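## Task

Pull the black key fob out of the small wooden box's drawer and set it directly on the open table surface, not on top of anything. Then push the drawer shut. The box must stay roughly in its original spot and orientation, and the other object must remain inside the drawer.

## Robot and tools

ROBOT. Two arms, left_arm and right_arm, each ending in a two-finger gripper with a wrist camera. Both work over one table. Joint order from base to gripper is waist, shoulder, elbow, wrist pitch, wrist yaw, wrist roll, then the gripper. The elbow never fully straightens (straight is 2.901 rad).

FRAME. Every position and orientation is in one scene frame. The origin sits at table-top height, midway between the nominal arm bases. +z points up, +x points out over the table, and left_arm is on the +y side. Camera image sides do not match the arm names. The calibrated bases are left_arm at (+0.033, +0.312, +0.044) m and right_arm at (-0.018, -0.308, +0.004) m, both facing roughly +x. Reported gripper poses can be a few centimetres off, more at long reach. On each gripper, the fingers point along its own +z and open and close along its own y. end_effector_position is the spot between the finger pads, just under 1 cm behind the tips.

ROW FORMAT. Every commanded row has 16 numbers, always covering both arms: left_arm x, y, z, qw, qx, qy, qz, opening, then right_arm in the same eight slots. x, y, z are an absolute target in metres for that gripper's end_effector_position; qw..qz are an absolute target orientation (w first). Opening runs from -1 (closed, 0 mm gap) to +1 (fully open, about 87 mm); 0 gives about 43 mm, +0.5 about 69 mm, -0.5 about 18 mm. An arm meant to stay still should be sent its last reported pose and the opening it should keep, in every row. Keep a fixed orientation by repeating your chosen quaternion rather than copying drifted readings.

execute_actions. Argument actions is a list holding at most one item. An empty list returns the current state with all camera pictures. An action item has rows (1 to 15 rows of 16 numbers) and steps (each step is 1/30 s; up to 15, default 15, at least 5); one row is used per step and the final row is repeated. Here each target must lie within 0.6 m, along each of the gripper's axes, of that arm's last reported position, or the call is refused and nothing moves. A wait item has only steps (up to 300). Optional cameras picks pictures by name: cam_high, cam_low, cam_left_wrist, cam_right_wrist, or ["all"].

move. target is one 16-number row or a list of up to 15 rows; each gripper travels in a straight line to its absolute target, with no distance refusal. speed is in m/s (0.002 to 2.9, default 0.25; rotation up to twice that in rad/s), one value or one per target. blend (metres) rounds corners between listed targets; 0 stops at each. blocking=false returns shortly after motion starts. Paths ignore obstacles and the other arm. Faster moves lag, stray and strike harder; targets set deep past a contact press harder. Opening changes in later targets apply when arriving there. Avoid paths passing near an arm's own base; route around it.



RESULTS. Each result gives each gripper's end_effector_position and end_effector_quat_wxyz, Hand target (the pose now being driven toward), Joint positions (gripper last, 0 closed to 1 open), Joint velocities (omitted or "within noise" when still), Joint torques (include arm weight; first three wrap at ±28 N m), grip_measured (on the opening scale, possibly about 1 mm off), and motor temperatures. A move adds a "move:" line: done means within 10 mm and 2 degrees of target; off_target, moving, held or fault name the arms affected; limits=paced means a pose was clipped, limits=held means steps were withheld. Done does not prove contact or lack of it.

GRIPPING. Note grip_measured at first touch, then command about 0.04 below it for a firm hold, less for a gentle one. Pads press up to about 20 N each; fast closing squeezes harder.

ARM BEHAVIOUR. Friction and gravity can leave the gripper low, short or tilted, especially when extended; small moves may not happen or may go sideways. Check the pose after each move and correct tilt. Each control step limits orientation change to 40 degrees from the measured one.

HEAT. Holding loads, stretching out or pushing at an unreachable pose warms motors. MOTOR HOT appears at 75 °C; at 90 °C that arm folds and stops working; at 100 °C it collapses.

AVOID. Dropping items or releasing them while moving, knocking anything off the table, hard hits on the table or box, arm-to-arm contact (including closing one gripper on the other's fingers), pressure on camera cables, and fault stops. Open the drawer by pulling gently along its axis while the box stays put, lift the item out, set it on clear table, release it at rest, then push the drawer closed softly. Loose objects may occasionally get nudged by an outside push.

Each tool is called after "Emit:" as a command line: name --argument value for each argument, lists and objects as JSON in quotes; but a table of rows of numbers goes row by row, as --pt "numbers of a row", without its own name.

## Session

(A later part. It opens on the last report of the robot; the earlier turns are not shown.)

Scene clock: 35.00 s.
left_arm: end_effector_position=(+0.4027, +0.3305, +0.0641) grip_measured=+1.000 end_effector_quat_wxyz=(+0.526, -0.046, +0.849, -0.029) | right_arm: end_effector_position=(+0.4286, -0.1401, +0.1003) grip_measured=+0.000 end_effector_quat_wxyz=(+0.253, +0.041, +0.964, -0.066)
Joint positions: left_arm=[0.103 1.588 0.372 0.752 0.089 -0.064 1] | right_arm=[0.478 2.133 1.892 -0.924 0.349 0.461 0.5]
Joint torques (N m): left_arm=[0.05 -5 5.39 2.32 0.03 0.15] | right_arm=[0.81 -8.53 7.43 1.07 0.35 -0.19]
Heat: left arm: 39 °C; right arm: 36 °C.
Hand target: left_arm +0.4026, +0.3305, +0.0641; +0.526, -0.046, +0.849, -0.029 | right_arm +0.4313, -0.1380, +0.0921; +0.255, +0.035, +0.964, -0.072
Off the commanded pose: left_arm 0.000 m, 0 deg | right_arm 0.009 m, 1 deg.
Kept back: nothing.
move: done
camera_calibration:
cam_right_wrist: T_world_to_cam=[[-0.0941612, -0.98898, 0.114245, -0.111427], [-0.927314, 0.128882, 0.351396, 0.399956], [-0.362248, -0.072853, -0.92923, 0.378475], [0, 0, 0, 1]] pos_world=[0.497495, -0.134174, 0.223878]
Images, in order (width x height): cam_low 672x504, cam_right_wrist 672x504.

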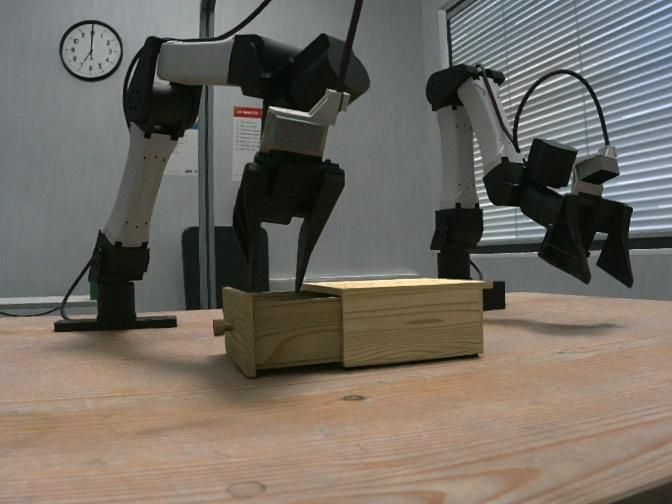

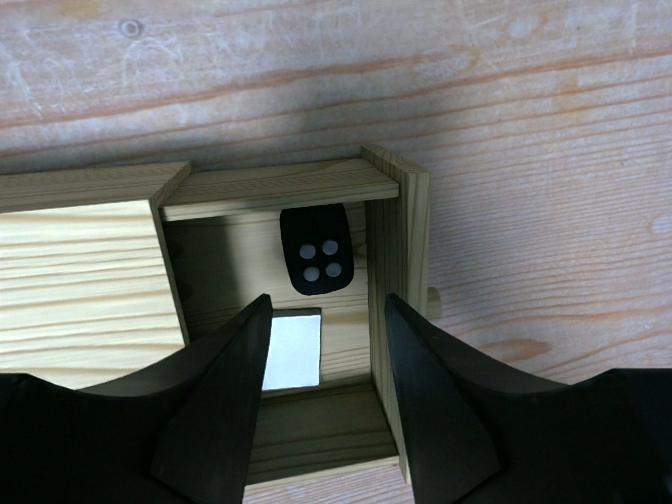

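Emit:
move --target '[0.4027,0.3305,0.0641,0.526,-0.046,0.849,-0.029,1,0.4315,-0.1365,0.032,0.2549,0.0346,0.9636,-0.0723,0.0]' --cameras '["cam_low","cam_right_wrist","cam_high"]' --speed 0.06

Emit:
zoom_image --camera "cam_right_wrist" --region '[100, 150, 540, 480]'

Scene clock: 36.53 s.
left_arm: end_effector_position=(+0.4027, +0.3305, +0.0641) grip_measured=+1.000 end_effector_quat_wxyz=(+0.526, -0.046, +0.849, -0.029) | right_arm: end_effector_position=(+0.4277, -0.1400, +0.0492) grip_measured=-0.001 end_effector_quat_wxyz=(+0.252, +0.037, +0.965, -0.069)
Joint positions: left_arm=[0.103 1.588 0.372 0.752 0.089 -0.064 1] | right_arm=[0.481 2.156 1.725 -0.739 0.353 0.455 0.5]
Joint torques (N m): left_arm=[0.05 -4.97 5.45 2.3 0.03 0.15] | right_arm=[0.73 -7.57 5.6 1.39 0.32 -0.19]
Heat: left arm: 39 °C; right arm: 37 °C.
Hand target: left_arm +0.4026, +0.3305, +0.0641; +0.526, -0.046, +0.849, -0.029 | right_arm +0.4307, -0.1369, +0.0324; +0.254, +0.035, +0.964, -0.073
Off the commanded pose: left_arm 0.000 m, 0 deg | right_arm 0.018 m, 1 deg.
Kept back: nothing.
move: off_target (right_arm)
camera_calibration:
cam_right_wrist: T_world_to_cam=[[-0.0872117, -0.988514, 0.123423, -0.108947], [-0.926896, 0.12592, 0.353565, 0.416348], [-0.365046, -0.0835652, -0.927232, 0.330269], [0, 0, 0, 1]] pos_world=[0.496973, -0.132524, 0.172476]
Images, in order (width x height): cam_high 672x504, cam_low 672x504, cam_right_wrist 672x504.

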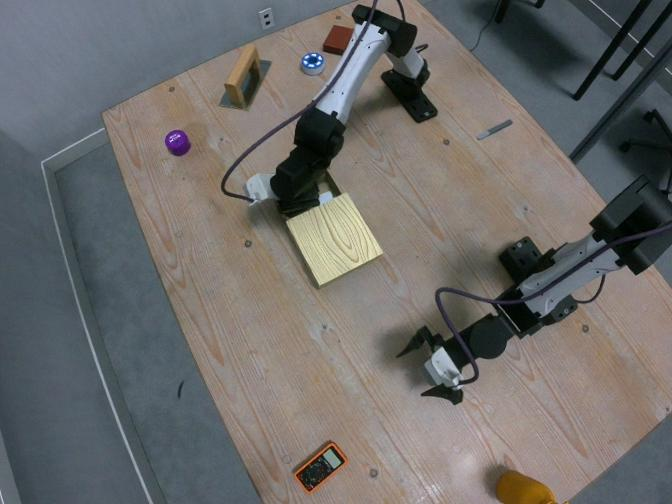

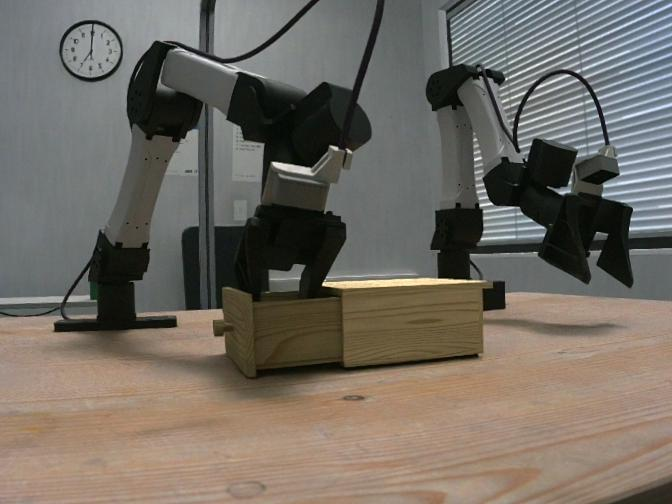

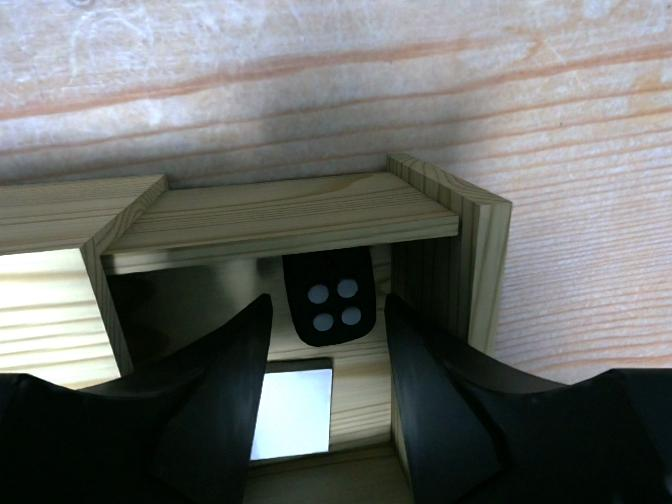

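Scaled by 1.145 from the camera's 672x504 image, which has a finer 960x720 frame.

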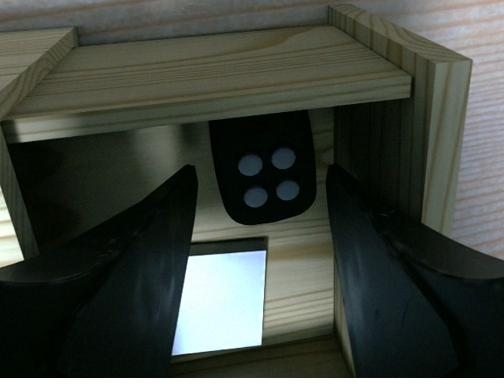

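Emit:
move --target '[0.4027,0.3305,0.0641,0.526,-0.046,0.849,-0.029,1,0.434,-0.136,0.017,0.2549,0.0346,0.9636,-0.0723,0.0]' --cameras '["cam_right_wrist"]' --speed 0.05

Scene clock: 37.47 s.
left_arm: end_effector_position=(+0.4027, +0.3305, +0.0641) grip_measured=+1.000 end_effector_quat_wxyz=(+0.526, -0.046, +0.849, -0.029) | right_arm: end_effector_position=(+0.4288, -0.1398, +0.0472) grip_measured=-0.002 end_effector_quat_wxyz=(+0.254, +0.034, +0.964, -0.069)
Joint positions: left_arm=[0.103 1.588 0.372 0.752 0.089 -0.064 1] | right_arm=[0.481 2.156 1.715 -0.722 0.354 0.448 0.499]
Joint torques (N m): left_arm=[0.02 -5 5.44 2.3 0.04 0.15] | right_arm=[0.62 -6.02 4.11 1.69 0.31 -0.08]
Heat: left arm: 39 °C; right arm: 37 °C.
Hand target: left_arm +0.4026, +0.3305, +0.0641; +0.526, -0.046, +0.849, -0.029 | right_arm +0.4318, -0.1370, +0.0182; +0.254, +0.035, +0.964, -0.073
Off the commanded pose: left_arm 0.000 m, 0 deg | right_arm 0.031 m, 0 deg.
Kept back: nothing.
move: off_target (right_arm)
camera_calibration:
cam_right_wrist: T_world_to_cam=[[-0.0825207, -0.988926, 0.12335, -0.110519], [-0.929435, 0.121034, 0.348572, 0.418606], [-0.359641, -0.0858815, -0.92913, 0.326265], [0, 0, 0, 1]] pos_world=[0.497285, -0.13194, 0.170861]
Images, in order (width x height): cam_right_wrist 672x504.

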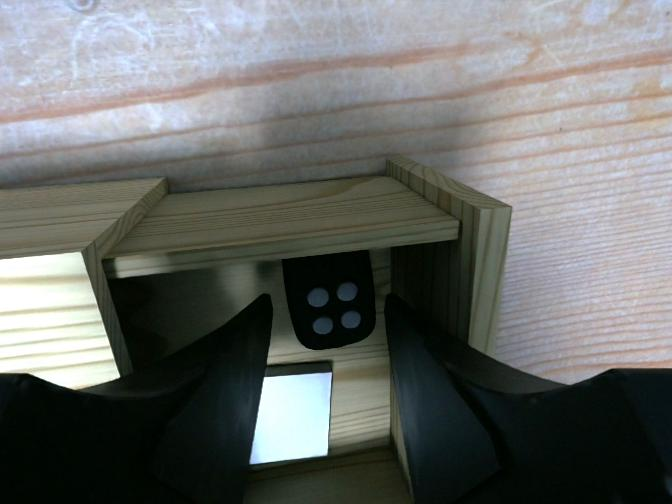

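Emit:
move --target '[0.4027,0.3305,0.0641,0.526,-0.046,0.849,-0.029,1,0.4318,-0.137,0.032,0.2549,0.0346,0.9636,-0.0723,-0.45]' --cameras '["cam_right_wrist"]' --speed 0.05

Scene clock: 38.43 s.
left_arm: end_effector_position=(+0.4027, +0.3305, +0.0641) grip_measured=+1.000 end_effector_quat_wxyz=(+0.526, -0.046, +0.849, -0.029) | right_arm: end_effector_position=(+0.4325, -0.1374, +0.0459) grip_measured=-0.449 end_effector_quat_wxyz=(+0.265, +0.034, +0.961, -0.070)
Joint positions: left_arm=[0.103 1.588 0.372 0.752 0.089 -0.064 1] | right_arm=[0.487 2.158 1.706 -0.692 0.369 0.448 0.275]
Joint torques (N m): left_arm=[0.01 -4.96 5.42 2.31 0.03 0.14] | right_arm=[0.01 -7.79 7.69 0.96 0.16 -0.07]
Heat: left arm: 39 °C; right arm: 37 °C.
Hand target: left_arm +0.4026, +0.3305, +0.0641; +0.526, -0.046, +0.849, -0.029 | right_arm +0.4315, -0.1371, +0.0322; +0.255, +0.035, +0.964, -0.072
Off the commanded pose: left_arm 0.000 m, 0 deg | right_arm 0.014 m, 1 deg.
Kept back: nothing.
move: off_target (right_arm)
camera_calibration:
cam_right_wrist: T_world_to_cam=[[-0.0846023, -0.988465, 0.125617, -0.106804], [-0.937204, 0.121751, 0.326843, 0.426696], [-0.338366, -0.0900774, -0.936693, 0.317114], [0, 0, 0, 1]] pos_world=[0.498166, -0.128958, 0.170992]
Images, in order (width x height): cam_right_wrist 672x504.

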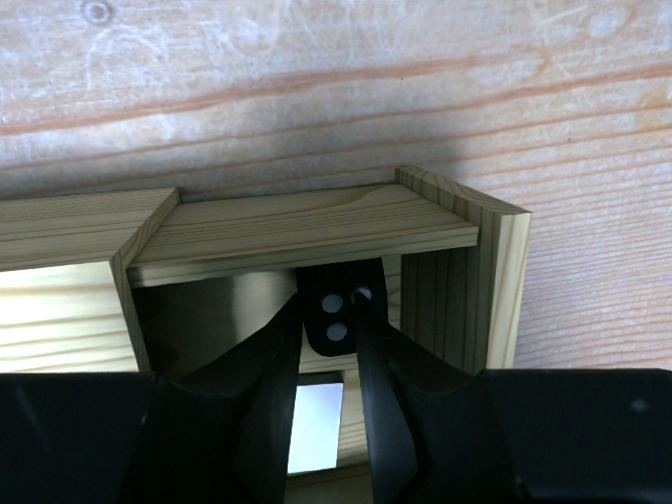

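Emit:
move --pt "0.4027 0.3305 0.0641 0.526 -0.046 0.849 -0.029 1 0.4318 -0.137 0.09 0.2564 0.0502 0.9646 -0.0135 -0.45" --pt "0.4027 0.3305 0.0641 0.526 -0.046 0.849 -0.029 1 0.433 -0.141 0.08 0.2564 0.0502 0.9646 -0.0135 -1" --pt "0.4027 0.3305 0.0641 0.526 -0.046 0.849 -0.029 1 0.433 -0.141 0.028 0.2564 0.0502 0.9646 -0.0135 -1" --pt "0.4027 0.3305 0.0641 0.526 -0.046 0.849 -0.029 1 0.433 -0.122 0.033 0.2564 0.0502 0.9646 -0.0135 -1" --pt "0.4027 0.3305 0.0641 0.526 -0.046 0.849 -0.029 1 0.429 -0.132 0.105 0.2564 0.0502 0.9646 -0.0135 0" --cameras '["cam_right_wrist","cam_low"]' --speed '[0.12,0.12,0.06,0.04,0.12]'

Scene clock: 44.67 s.
left_arm: end_effector_position=(+0.4027, +0.3305, +0.0641) grip_measured=+1.000 end_effector_quat_wxyz=(+0.526, -0.046, +0.849, -0.029) | right_arm: end_effector_position=(+0.4221, -0.1349, +0.0851) grip_measured=+0.000 end_effector_quat_wxyz=(+0.237, +0.045, +0.970, -0.028)
Joint positions: left_arm=[0.103 1.588 0.372 0.752 0.089 -0.064 1] | right_arm=[0.461 2.112 1.809 -0.859 0.262 0.469 0.5]
Joint torques (N m): left_arm=[0.01 -5 5.39 2.3 0.02 0.15] | right_arm=[-0.13 -11.48 11.12 0.83 0.1 -0.12]
Heat: left arm: 39 °C; right arm: 38 °C.
Hand target: left_arm +0.4026, +0.3305, +0.0641; +0.526, -0.046, +0.849, -0.029 | right_arm +0.4286, -0.1322, +0.1050; +0.257, +0.050, +0.965, -0.014
Off the commanded pose: left_arm 0.000 m, 0 deg | right_arm 0.021 m, 3 deg.
Kept back: nothing.
move: off_target (right_arm); target 2's new opening was sent with right_arm's hand 0.024 m and 4 deg from that target; target 5's new opening was sent with right_arm's hand 0.021 m and 3 deg from that target
camera_calibration:
cam_right_wrist: T_world_to_cam=[[-0.0806622, -0.995913, 0.0406298, -0.10558], [-0.917363, 0.0901176, 0.387716, 0.386016], [-0.389793, -0.00599823, -0.920883, 0.382188], [0, 0, 0, 1]] pos_world=[0.494575, -0.137643, 0.206575]
Images, in order (width x height): cam_low 672x504, cam_right_wrist 672x504.

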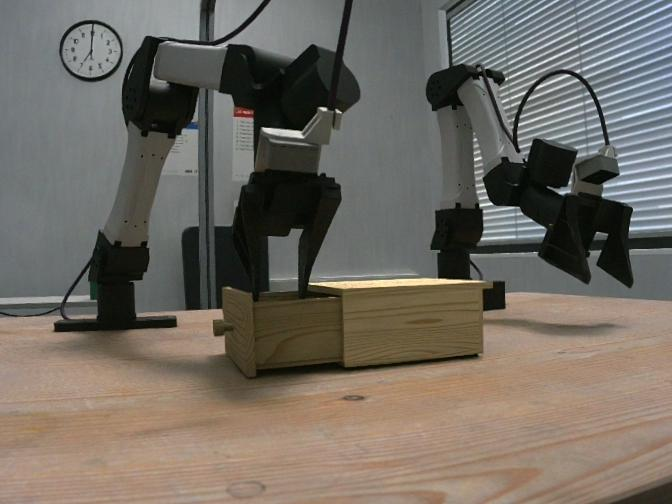

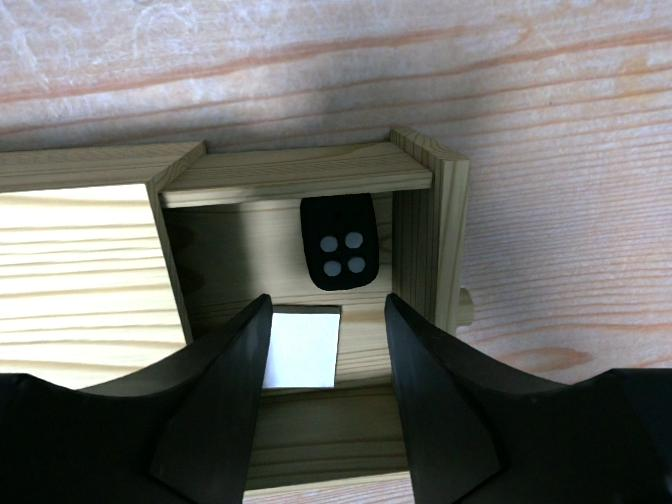

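Emit:
move --pt "0.4027 0.3305 0.0641 0.526 -0.046 0.849 -0.029 1 0.433 -0.143 0.085 0.2564 0.0502 0.9646 -0.0135 -1" --pt "0.4027 0.3305 0.0641 0.526 -0.046 0.849 -0.029 1 0.434 -0.144 0.02 0.2564 0.0502 0.9646 -0.0135 -1" --pt "0.4027 0.3305 0.0641 0.526 -0.046 0.849 -0.029 1 0.433 -0.114 0.018 0.2564 0.0502 0.9646 -0.0135 -1" --pt "0.4027 0.3305 0.0641 0.526 -0.046 0.849 -0.029 1 0.433 -0.114 0.038 0.2564 0.0502 0.9646 -0.0135 -1" --pt "0.4027 0.3305 0.0641 0.526 -0.046 0.849 -0.029 1 0.432 -0.132 0.12 0.2564 0.0502 0.9646 -0.0135 0" --cameras '["cam_right_wrist"]' --speed '[0.12,0.06,0.04,0.04,0.12]'

Scene clock: 50.80 s.
left_arm: end_effector_position=(+0.4027, +0.3305, +0.0641) grip_measured=+1.000 end_effector_quat_wxyz=(+0.526, -0.046, +0.849, -0.029) | right_arm: end_effector_position=(+0.4252, -0.1326, +0.0976) grip_measured=+0.000 end_effector_quat_wxyz=(+0.235, +0.048, +0.970, -0.027)
Joint positions: left_arm=[0.103 1.588 0.372 0.752 0.089 -0.064 1] | right_arm=[0.462 2.13 1.888 -0.924 0.261 0.477 0.5]
Joint torques (N m): left_arm=[0.05 -4.96 5.39 2.3 0.02 0.15] | right_arm=[-0.61 -12.05 11.18 0.8 0.1 -0.23]
Heat: left arm: 39 °C; right arm: 38 °C.
Hand target: left_arm +0.4026, +0.3305, +0.0641; +0.526, -0.046, +0.849, -0.029 | right_arm +0.4315, -0.1323, +0.1199; +0.257, +0.050, +0.965, -0.014
Off the commanded pose: left_arm 0.000 m, 0 deg | right_arm 0.023 m, 3 deg.
Kept back: nothing.
move: off_target (right_arm); target 5's new opening was sent with right_arm's hand 0.023 m and 3 deg from that target
camera_calibration:
cam_right_wrist: T_world_to_cam=[[-0.087144, -0.995467, 0.0380865, -0.10043], [-0.915407, 0.0951002, 0.391133, 0.38327], [-0.392982, -0.000779719, -0.919546, 0.396907], [0, 0, 0, 1]] pos_world=[0.498074, -0.136114, 0.21889]
Images, in order (width x height): cam_right_wrist 672x504.

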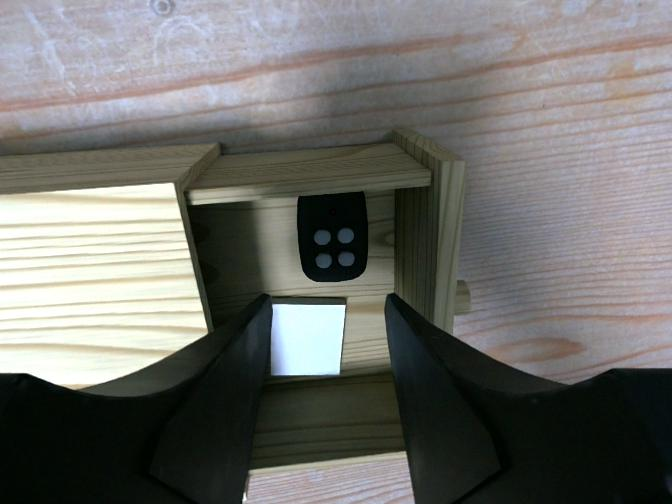

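Emit:
move --pt "0.4027 0.3305 0.0641 0.526 -0.046 0.849 -0.029 1 0.434 -0.133 0.075 0.257 0.0437 0.9646 -0.0388 -0.07" --pt "0.4027 0.3305 0.0641 0.526 -0.046 0.849 -0.029 1 0.436 -0.133 0.018 0.257 0.0437 0.9646 -0.0388 -0.07" --cameras '["cam_right_wrist"]' --speed '[0.12,0.05]'

Emit:
zoom_image --camera "cam_right_wrist" --region '[200, 200, 500, 400]'

Scene clock: 53.67 s.
left_arm: end_effector_position=(+0.4027, +0.3305, +0.0641) grip_measured=+1.000 end_effector_quat_wxyz=(+0.526, -0.046, +0.849, -0.029) | right_arm: end_effector_position=(+0.4326, -0.1386, +0.0402) grip_measured=-0.072 end_effector_quat_wxyz=(+0.259, +0.046, +0.964, -0.041)
Joint positions: left_arm=[0.103 1.588 0.372 0.752 0.089 -0.064 1] | right_arm=[0.462 2.147 1.671 -0.655 0.306 0.459 0.464]
Joint torques (N m): left_arm=[-0.02 -5 5.41 2.31 0.03 0.15] | right_arm=[0.66 -6.74 5.55 1.55 0.15 -0.11]
Heat: left arm: 39 °C; right arm: 38 °C.
Hand target: left_arm +0.4026, +0.3305, +0.0641; +0.526, -0.046, +0.849, -0.029 | right_arm +0.4347, -0.1336, +0.0186; +0.256, +0.044, +0.965, -0.039
Off the commanded pose: left_arm 0.000 m, 0 deg | right_arm 0.023 m, 0 deg.
Kept back: nothing.
move: off_target (right_arm)
camera_calibration:
cam_right_wrist: T_world_to_cam=[[-0.0922533, -0.993625, 0.0647987, -0.102206], [-0.932398, 0.109041, 0.344593, 0.424266], [-0.349462, -0.0286283, -0.936513, 0.325019], [0, 0, 0, 1]] pos_world=[0.499738, -0.138512, 0.164809]
Images, in order (width x height): cam_right_wrist 672x504.

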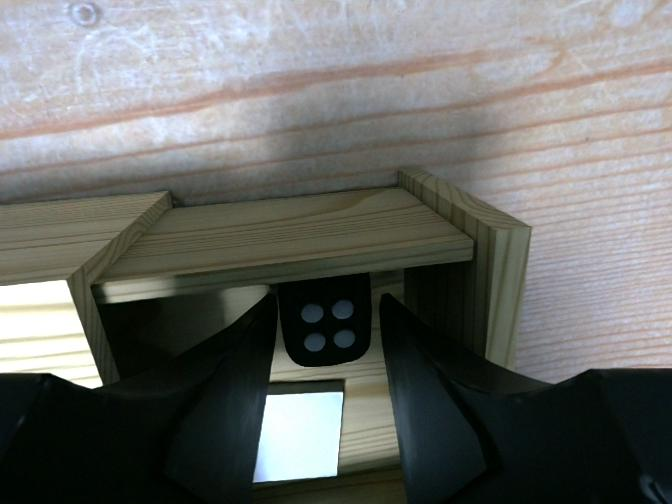

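Scaled by 1.680 from the camera's 672x504 image, which has a finer 960x720 frame.

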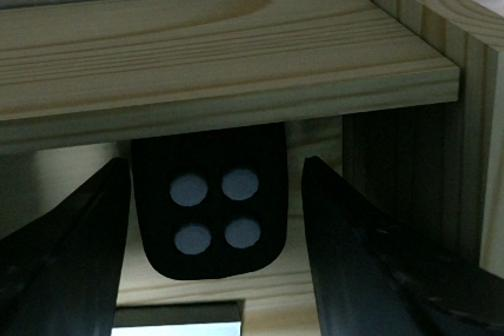

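Now deep enough (0.040), straddling. Close.

Emit:
move --target '[0.4027,0.3305,0.0641,0.526,-0.046,0.849,-0.029,1,0.435,-0.1345,0.022,0.257,0.0437,0.9646,-0.0388,-0.5]' --cameras '["cam_right_wrist"]' --speed 0.05

Scene clock: 54.60 s.
left_arm: end_effector_position=(+0.4027, +0.3305, +0.0641) grip_measured=+1.000 end_effector_quat_wxyz=(+0.526, -0.046, +0.849, -0.029) | right_arm: end_effector_position=(+0.4343, -0.1386, +0.0398) grip_measured=-0.177 end_effector_quat_wxyz=(+0.263, +0.047, +0.963, -0.042)
Joint positions: left_arm=[0.103 1.588 0.372 0.752 0.089 -0.064 1] | right_arm=[0.462 2.147 1.666 -0.643 0.31 0.458 0.412]
Joint torques (N m): left_arm=[0.05 -5.01 5.42 2.29 0.02 0.13] | right_arm=[0.39 -7.42 6.11 1.33 0.08 -0.11]
Heat: left arm: 40 °C; right arm: 38 °C.
Hand target: left_arm +0.4026, +0.3305, +0.0641; +0.526, -0.046, +0.849, -0.029 | right_arm +0.4343, -0.1349, +0.0224; +0.257, +0.044, +0.965, -0.039
Off the commanded pose: left_arm 0.000 m, 0 deg | right_arm 0.018 m, 1 deg.
Kept back: nothing.
move: off_target (right_arm)
camera_calibration:
cam_right_wrist: T_world_to_cam=[[-0.0936273, -0.993503, 0.0647002, -0.101429], [-0.935292, 0.110045, 0.336331, 0.427839], [-0.341265, -0.0290239, -0.939519, 0.321778], [0, 0, 0, 1]] pos_world=[0.500469, -0.138512, 0.164983]
Images, in order (width x height): cam_right_wrist 672x504.

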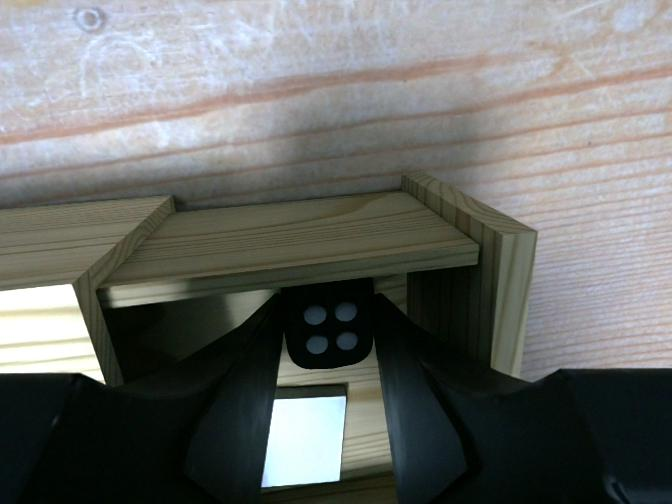

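Emit:
move --pt "0.4027 0.3305 0.0641 0.526 -0.046 0.849 -0.029 1 0.43 -0.136 0.15 0.257 0.0437 0.9646 -0.0388 -0.3" --pt "0.4027 0.3305 0.0641 0.526 -0.046 0.849 -0.029 1 0.49 -0.28 0.13 0.2569 0.1177 0.9587 -0.0315 -0.3" --pt "0.4027 0.3305 0.0641 0.526 -0.046 0.849 -0.029 1 0.495 -0.28 0.06 0.2569 0.1177 0.9587 -0.0315 -0.3" --cameras '["all"]' --speed '[0.1,0.25,0.12]' --blend '[0.02,0.0,0.0]'

Scene clock: 60.63 s.
left_arm: end_effector_position=(+0.4027, +0.3305, +0.0641) grip_measured=+1.000 end_effector_quat_wxyz=(+0.526, -0.046, +0.849, -0.029) | right_arm: end_effector_position=(+0.4904, -0.2839, +0.0665) grip_measured=-0.177 end_effector_quat_wxyz=(+0.254, +0.125, +0.959, -0.035)
Joint positions: left_arm=[0.103 1.588 0.372 0.752 0.089 -0.064 1] | right_arm=[0.111 2.201 1.859 -0.737 0.17 0.297 0.412]
Joint torques (N m): left_arm=[0.03 -4.98 5.44 2.3 0.03 0.14] | right_arm=[0.57 -9.14 7.88 1.24 0.03 -0.26]
Heat: left arm: 40 °C; right arm: 38 °C.
Hand target: left_arm +0.4026, +0.3305, +0.0641; +0.526, -0.046, +0.849, -0.029 | right_arm +0.4948, -0.2800, +0.0601; +0.257, +0.118, +0.959, -0.031
Off the commanded pose: left_arm 0.000 m, 0 deg | right_arm 0.009 m, 1 deg.
Kept back: nothing.
move: done
camera_calibration:
cam_right_wrist: T_world_to_cam=[[-0.239022, -0.970924, 0.0132449, -0.161187], [-0.907419, 0.228202, 0.352866, 0.505957], [-0.345628, 0.072324, -0.93558, 0.392377], [0, 0, 0, 1]] pos_world=[0.556205, -0.300339, 0.1907]

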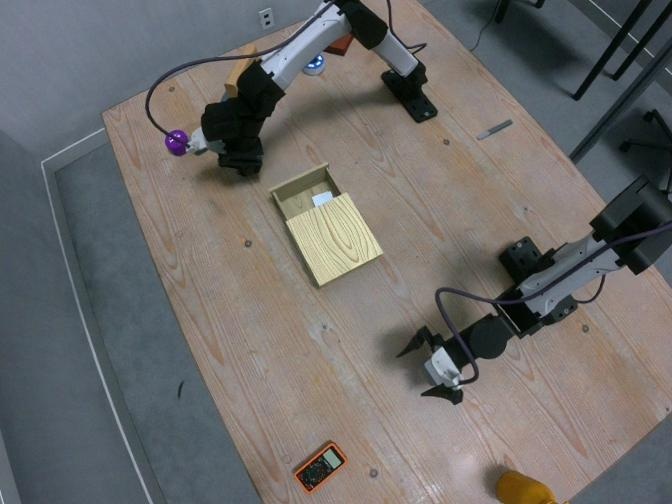

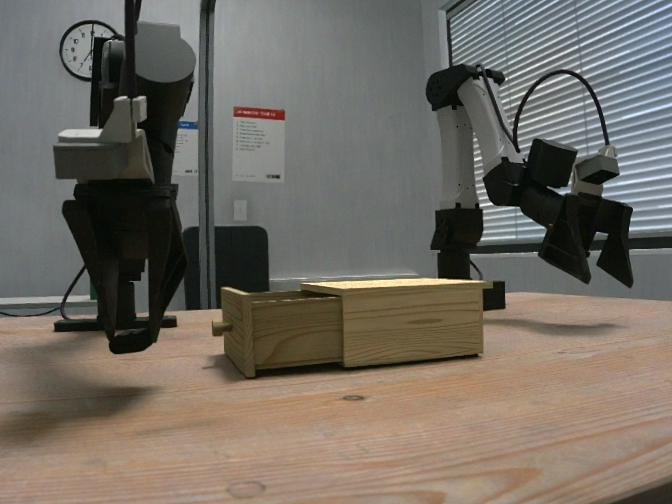

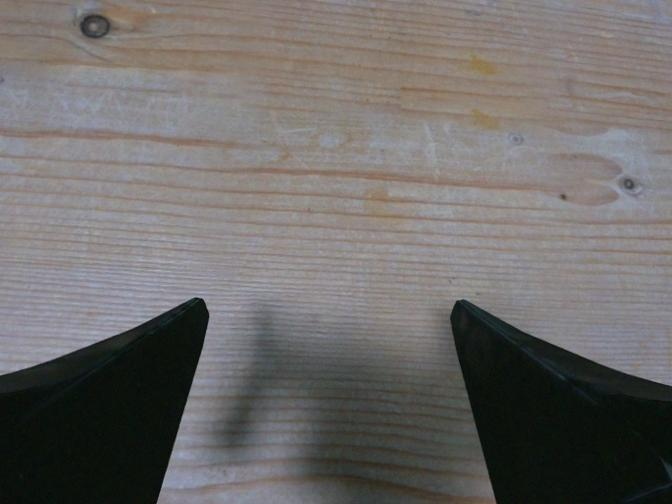

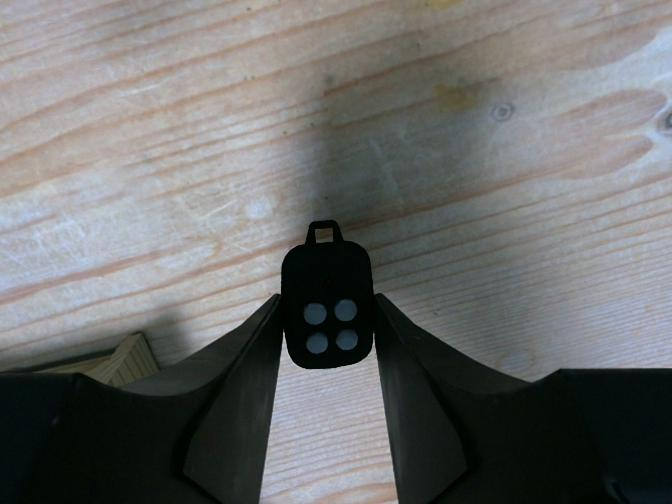

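Emit:
move --pt "0.4027 0.25 0.09 0.526 -0.046 0.849 -0.029 -1 0.495 -0.28 0.03 0.2569 0.1177 0.9587 -0.0315 -0.3" --pt "0.40 0.16 0.10 0.2585 -0.0126 0.9648 -0.047 -1 0.495 -0.28 0.028 0.2569 0.1177 0.9587 -0.0315 -0.3" --cameras '["all"]' --speed '[0.1,0.15]'

Scene clock: 65.17 s.
left_arm: end_effector_position=(+0.3975, +0.1661, +0.0985) grip_measured=-0.993 end_effector_quat_wxyz=(+0.262, -0.013, +0.964, -0.039) | right_arm: end_effector_position=(+0.4938, -0.2837, +0.0399) grip_measured=-0.177 end_effector_quat_wxyz=(+0.260, +0.125, +0.957, -0.034)
Joint positions: left_arm=[-0.398 1.736 1.158 -0.473 -0.135 -0.393 0.004] | right_arm=[0.111 2.219 1.778 -0.623 0.17 0.297 0.412]
Joint torques (N m): left_arm=[-0.36 -6.64 9.2 1.51 0.06 0.07] | right_arm=[0.58 -8.77 6.97 1.29 0.05 -0.22]
Heat: left arm: 40 °C; right arm: 38 °C.
Hand target: left_arm +0.3999, +0.1600, +0.1000; +0.259, -0.013, +0.965, -0.047 | right_arm +0.4946, -0.2800, +0.0282; +0.257, +0.118, +0.959, -0.031
Off the commanded pose: left_arm 0.007 m, 1 deg | right_arm 0.012 m, 1 deg.
Kept back: nothing.
move: off_target (right_arm)
camera_calibration:
cam_left_wrist: T_world_to_cam=[[0.00880219, -0.997487, 0.0703015, 0.153353], [-0.949808, 0.0136456, 0.312535, 0.369134], [-0.312708, -0.069524, -0.947301, 0.373777], [0, 0, 0, 1]] pos_world=[0.46614, 0.173917, 0.227931]
cam_right_wrist: T_world_to_cam=[[-0.239191, -0.970933, 0.00872759, -0.159417], [-0.912316, 0.227809, 0.340269, 0.521178], [-0.332366, 0.073427, -0.940288, 0.362567], [0, 0, 0, 1]] pos_world=[0.557853, -0.300135, 0.164967]

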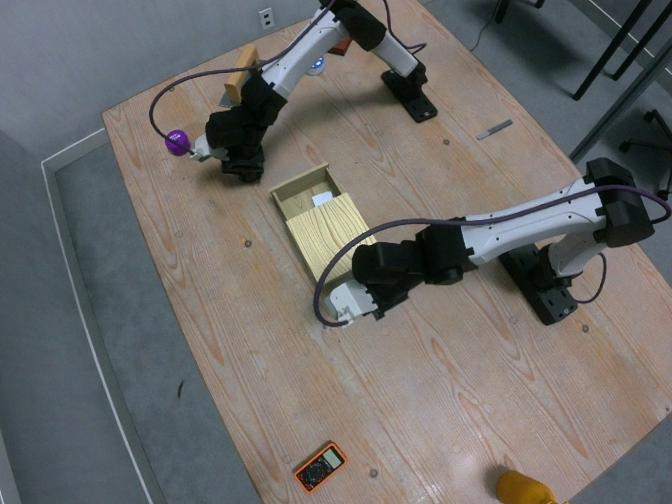

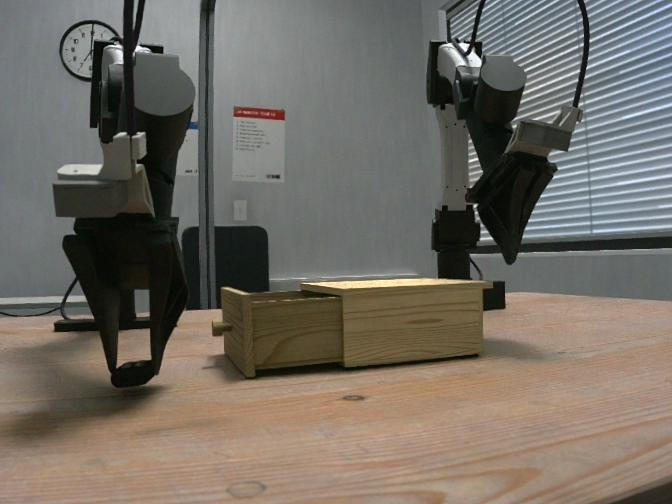

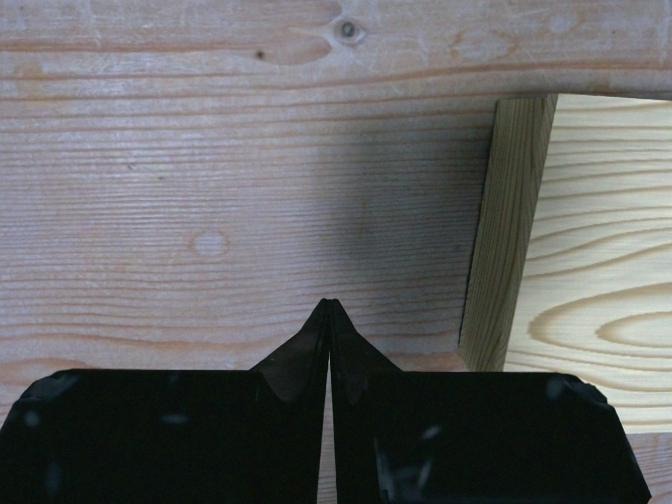

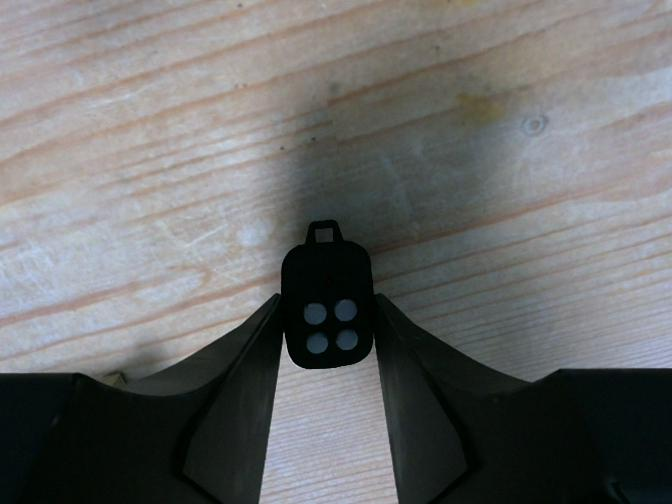

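Emit:
move --pt "0.395 0.125 0.08 0.2585 -0.0126 0.9648 -0.047 -1 0.4965 -0.28 0.012 0.2569 0.1177 0.9587 -0.0315 -0.3" --pt "0.395 0.115 0.035 0.2585 -0.0126 0.9648 -0.047 -1 0.4965 -0.28 0.012 0.2569 0.1177 0.9587 -0.0315 -0.3" --cameras '["all"]' --speed '[0.08,0.08]'

Scene clock: 67.70 s.
left_arm: end_effector_position=(+0.3949, +0.1136, +0.0406) grip_measured=-0.993 end_effector_quat_wxyz=(+0.257, -0.009, +0.965, -0.055) | right_arm: end_effector_position=(+0.4940, -0.2836, +0.0309) grip_measured=-0.177 end_effector_quat_wxyz=(+0.261, +0.124, +0.957, -0.034)
Joint positions: left_arm=[-0.518 1.904 1.123 -0.281 -0.16 -0.5 0.004] | right_arm=[0.111 2.228 1.755 -0.591 0.17 0.296 0.412]
Joint torques (N m): left_arm=[-0.39 -7.83 6 1.72 -0.28 0.09] | right_arm=[0.64 -7.95 6.37 1.49 0.05 -0.24]
Heat: left arm: 41 °C; right arm: 39 °C.
Hand target: left_arm +0.3949, +0.1150, +0.0351; +0.258, -0.012, +0.965, -0.047 | right_arm +0.4956, -0.2800, +0.0125; +0.257, +0.118, +0.959, -0.032
Off the commanded pose: left_arm 0.006 m, 1 deg | right_arm 0.019 m, 1 deg.
Kept back: nothing.
move: off_target (right_arm)
camera_calibration:
cam_left_wrist: T_world_to_cam=[[-0.00664235, -0.995074, 0.0989144, 0.109695], [-0.946086, 0.038288, 0.321643, 0.380924], [-0.323846, -0.0914451, -0.94168, 0.321173], [0, 0, 0, 1]] pos_world=[0.465126, 0.12394, 0.16907]
cam_right_wrist: T_world_to_cam=[[-0.237646, -0.97131, 0.00900945, -0.160219], [-0.912831, 0.22649, 0.339766, 0.524337], [-0.332059, 0.07252, -0.940467, 0.353839], [0, 0, 0, 1]] pos_world=[0.558051, -0.30004, 0.156066]

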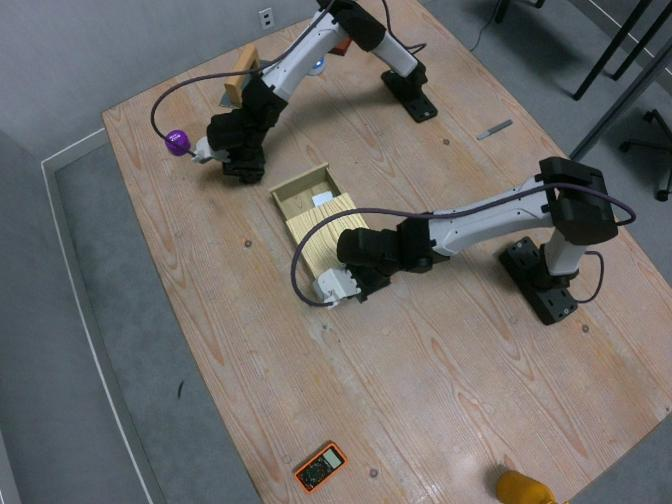

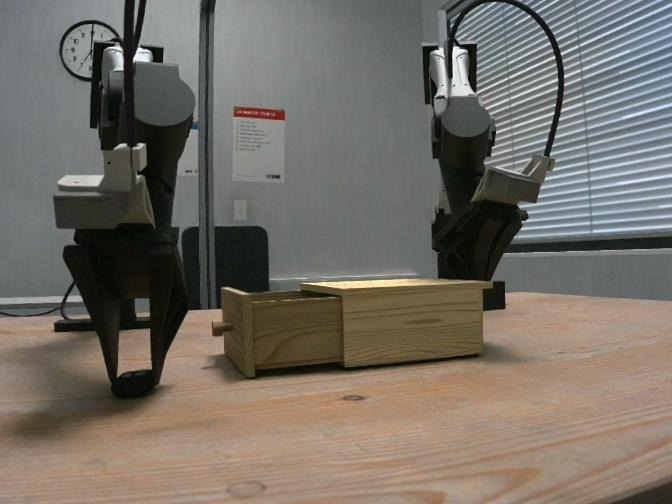

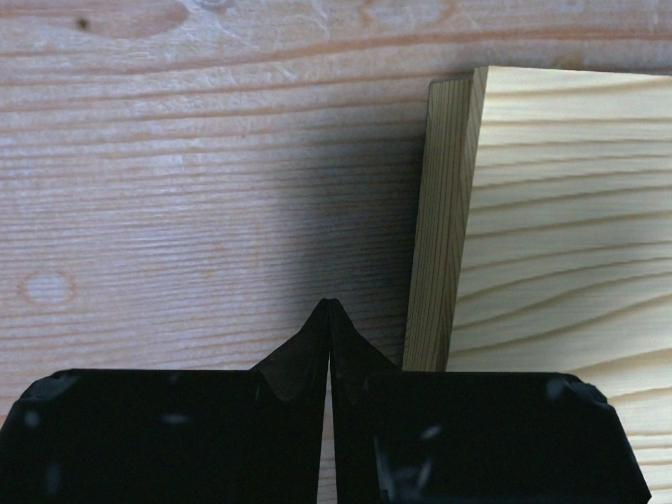

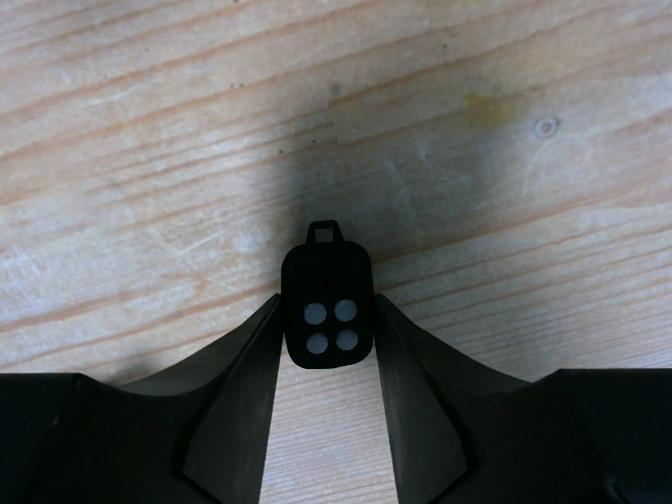

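Emit:
move --target '[0.395,0.104,0.035,0.2585,-0.0126,0.9648,-0.047,-1,0.498,-0.28,0.000,0.2569,0.1177,0.9587,-0.0315,-0.3]' --cameras '["cam_low"]' --speed 0.06

Emit:
zoom_image --camera "cam_low" --region '[50, 330, 250, 430]'

Scene clock: 68.67 s.
left_arm: end_effector_position=(+0.3892, +0.1057, +0.0349) grip_measured=-0.993 end_effector_quat_wxyz=(+0.252, -0.008, +0.966, -0.053) | right_arm: end_effector_position=(+0.4941, -0.2833, +0.0293) grip_measured=-0.177 end_effector_quat_wxyz=(+0.262, +0.122, +0.957, -0.034)
Joint positions: left_arm=[-0.545 1.919 1.123 -0.28 -0.172 -0.522 0.004] | right_arm=[0.112 2.228 1.748 -0.582 0.17 0.292 0.412]
Joint torques (N m): left_arm=[-0.34 -7.61 8.29 1.57 -0.3 0.06] | right_arm=[0.43 -6.68 5.14 1.75 0.04 -0.19]
Heat: left arm: 41 °C; right arm: 39 °C.
Hand target: left_arm +0.3950, +0.1040, +0.0352; +0.259, -0.013, +0.965, -0.047 | right_arm +0.4959, -0.2802, +0.0011; +0.256, +0.118, +0.959, -0.032
Off the commanded pose: left_arm 0.006 m, 1 deg | right_arm 0.030 m, 1 deg.
Kept back: nothing.
move: off_target (right_arm)
Images, in order (width x height): cam_low 672x504.

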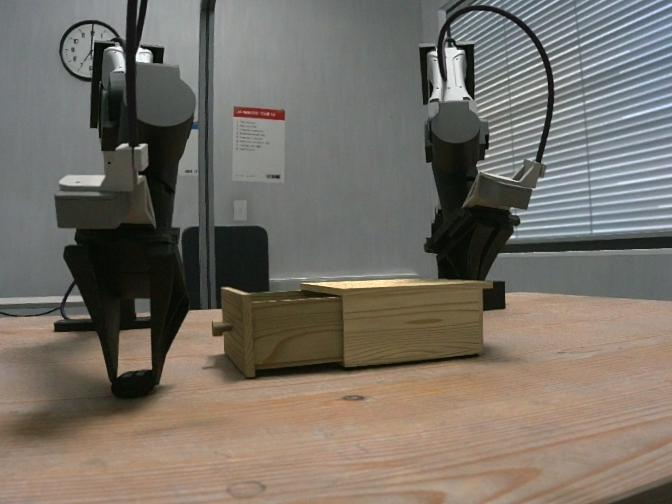

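Scaled by 2.520 from the camera's 672x504 image, which has a finer 960x720 frame.

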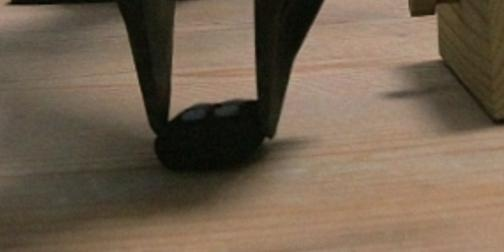

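Emit:
move --pt "0.395 0.104 0.035 0.2585 -0.0126 0.9648 -0.047 -1 0.495 -0.2825 0.027 0.2569 0.1177 0.9587 -0.0315 -0.3" --pt "0.395 0.104 0.035 0.2585 -0.0126 0.9648 -0.047 -1 0.495 -0.2825 0.027 0.2569 0.1177 0.9587 -0.0315 0.0" --pt "0.395 0.104 0.035 0.2585 -0.0126 0.9648 -0.047 -1 0.485 -0.2825 0.13 0.2569 0.1177 0.9587 -0.0315 0.0" --pt "0.395 0.104 0.035 0.2585 -0.0126 0.9648 -0.047 -1 0.40 -0.245 0.12 0.2587 0.0126 0.9656 -0.0253 -1" --pt "0.395 0.104 0.035 0.2585 -0.0126 0.9648 -0.047 -1 0.402 -0.245 0.037 0.2582 0.0253 0.9636 -0.0253 -1" --cameras '["all"]' --speed '[0.1,0.1,0.15,0.2,0.15]'

Scene clock: 74.57 s.
left_arm: end_effector_position=(+0.3893, +0.1058, +0.0350) grip_measured=-0.993 end_effector_quat_wxyz=(+0.252, -0.009, +0.966, -0.053) | right_arm: end_effector_position=(+0.3987, -0.2467, +0.0427) grip_measured=-0.973 end_effector_quat_wxyz=(+0.256, +0.021, +0.966, -0.028)
Joint positions: left_arm=[-0.545 1.919 1.123 -0.28 -0.173 -0.523 0.004] | right_arm=[0.222 1.885 1.29 -0.477 0.158 0.195 0.013]
Joint torques (N m): left_arm=[-0.35 -7.61 8.23 1.56 -0.29 0.08] | right_arm=[0.21 -6.79 7.35 1.3 0.08 -0.03]
Heat: left arm: 42 °C; right arm: 40 °C.
Hand target: left_arm +0.3950, +0.1040, +0.0352; +0.259, -0.013, +0.965, -0.047 | right_arm +0.4019, -0.2450, +0.0372; +0.259, +0.025, +0.965, -0.025
Off the commanded pose: left_arm 0.006 m, 1 deg | right_arm 0.007 m, 1 deg.
Kept back: nothing.
move: done; target 4's new opening was sent with right_arm's hand 0.017 m and 3 deg from that target
camera_calibration:
cam_left_wrist: T_world_to_cam=[[-0.00597057, -0.995551, 0.0940348, 0.102465], [-0.943193, 0.0368452, 0.330195, 0.376376], [-0.332191, -0.0867216, -0.939217, 0.315869], [0, 0, 0, 1]] pos_world=[0.460536, 0.115534, 0.162757]
cam_right_wrist: T_world_to_cam=[[-0.0359618, -0.997989, 0.0521969, -0.235861], [-0.934639, 0.052077, 0.351764, 0.390173], [-0.353775, -0.0361352, -0.934632, 0.312191], [0, 0, 0, 1]] pos_world=[0.466634, -0.244424, 0.166846]

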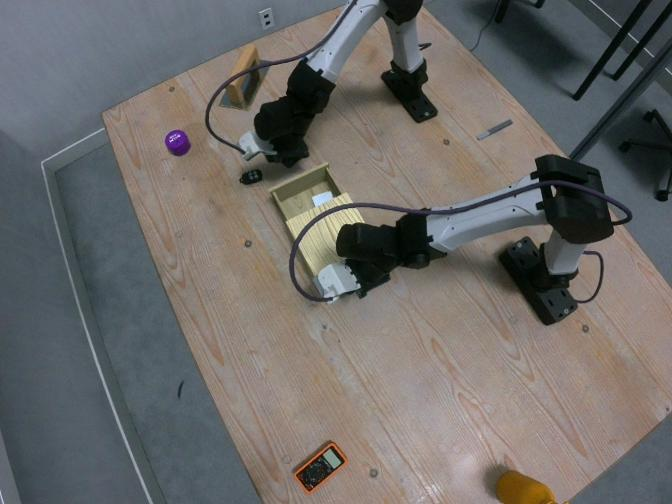

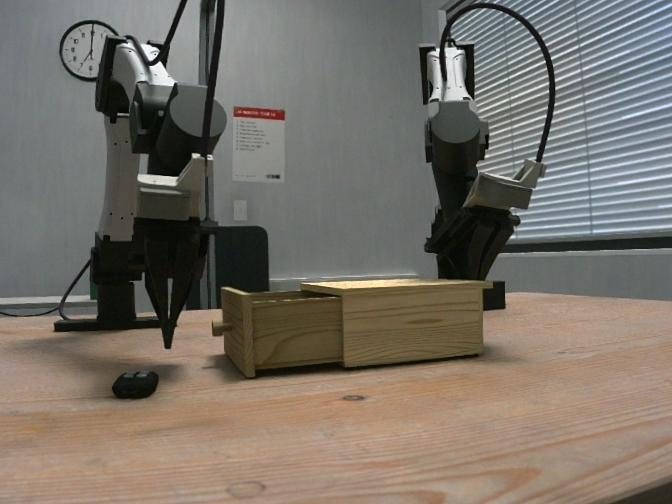

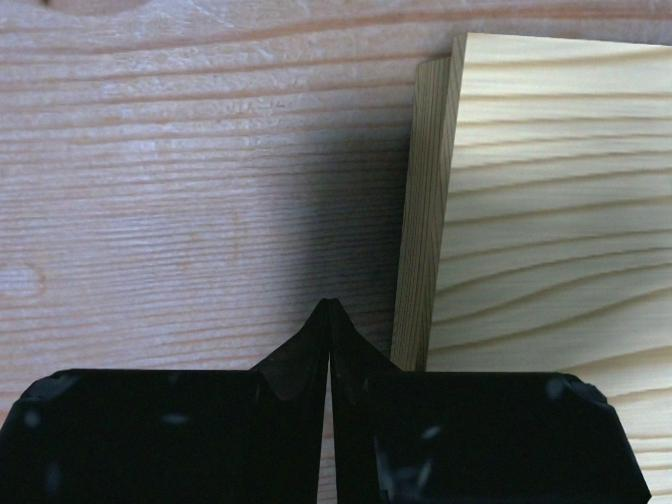

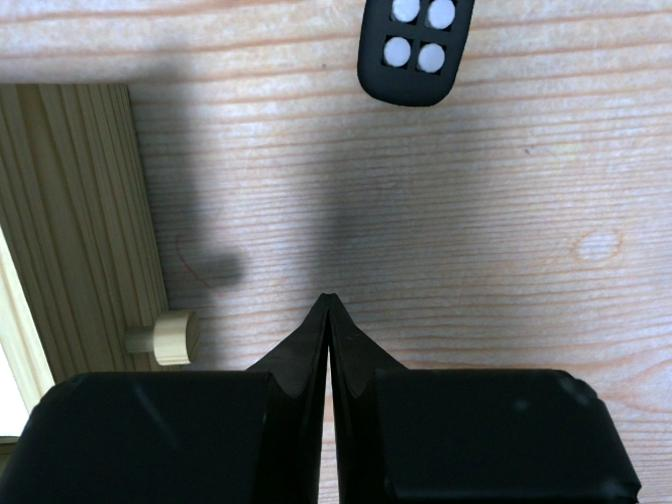

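Emit:
move --target '[0.395,0.104,0.035,0.2585,-0.0126,0.9648,-0.047,-1,0.404,-0.14,0.04,0.2582,0.0253,0.9636,-0.0253,-1]' --cameras '["all"]' --speed 0.06

Scene clock: 76.87 s.
left_arm: end_effector_position=(+0.3893, +0.1058, +0.0350) grip_measured=-0.993 end_effector_quat_wxyz=(+0.252, -0.009, +0.966, -0.053) | right_arm: end_effector_position=(+0.3941, -0.1648, +0.0384) grip_measured=-0.974 end_effector_quat_wxyz=(+0.245, +0.021, +0.968, -0.055)
Joint positions: left_arm=[-0.545 1.919 1.123 -0.28 -0.173 -0.523 0.004] | right_arm=[0.448 2.004 1.452 -0.604 0.303 0.398 0.013]
Joint torques (N m): left_arm=[-0.34 -7.61 8.21 1.56 -0.29 0.09] | right_arm=[2.67 -7.16 11.41 1.16 -0.19 0.28]
Heat: left arm: 42 °C; right arm: 40 °C.
Hand target: left_arm +0.3950, +0.1040, +0.0352; +0.259, -0.013, +0.965, -0.047 | right_arm +0.4027, -0.1405, +0.0407; +0.258, +0.025, +0.965, -0.025
Off the commanded pose: left_arm 0.006 m, 1 deg | right_arm 0.027 m, 4 deg.
Kept back: nothing.
move: off_target (right_arm)
camera_calibration:
cam_left_wrist: T_world_to_cam=[[-0.00597057, -0.995551, 0.0940348, 0.102465], [-0.943193, 0.0368452, 0.330195, 0.376376], [-0.332191, -0.0867216, -0.939217, 0.315869], [0, 0, 0, 1]] pos_world=[0.460536, 0.115534, 0.162757]
cam_right_wrist: T_world_to_cam=[[-0.049157, -0.993315, 0.104447, -0.150145], [-0.925486, 0.0846226, 0.369208, 0.384196], [-0.375578, -0.0785154, -0.923459, 0.31069], [0, 0, 0, 1]] pos_world=[0.464876, -0.157259, 0.160744]

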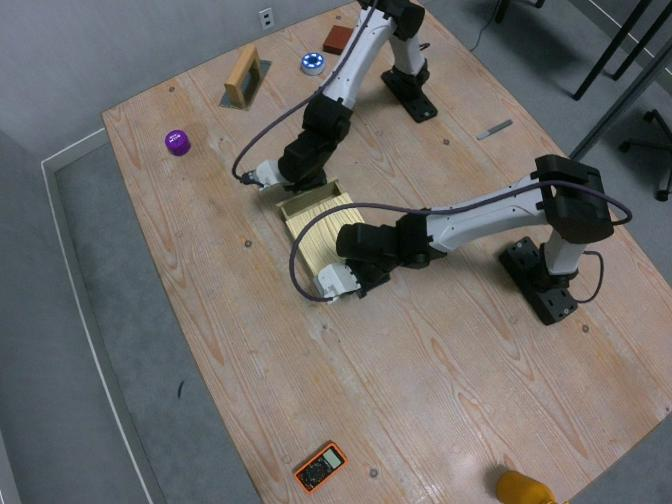

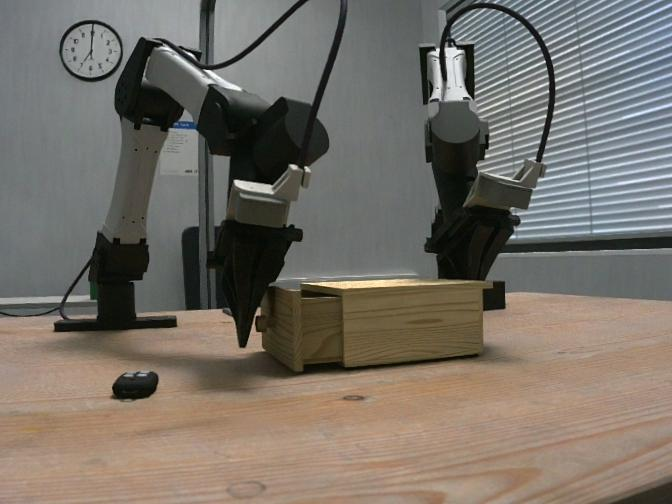

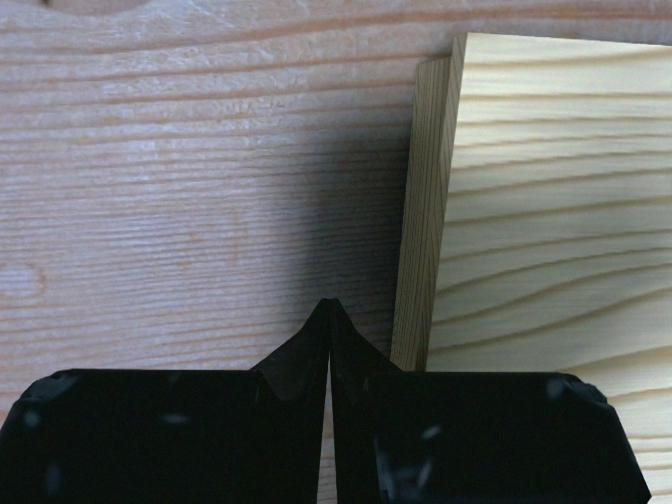

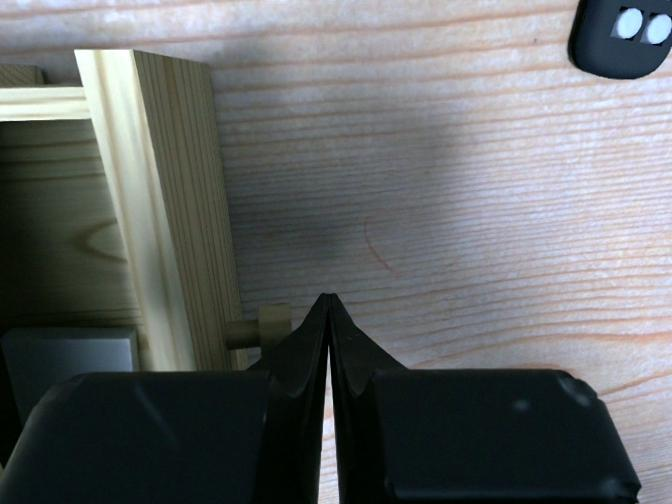

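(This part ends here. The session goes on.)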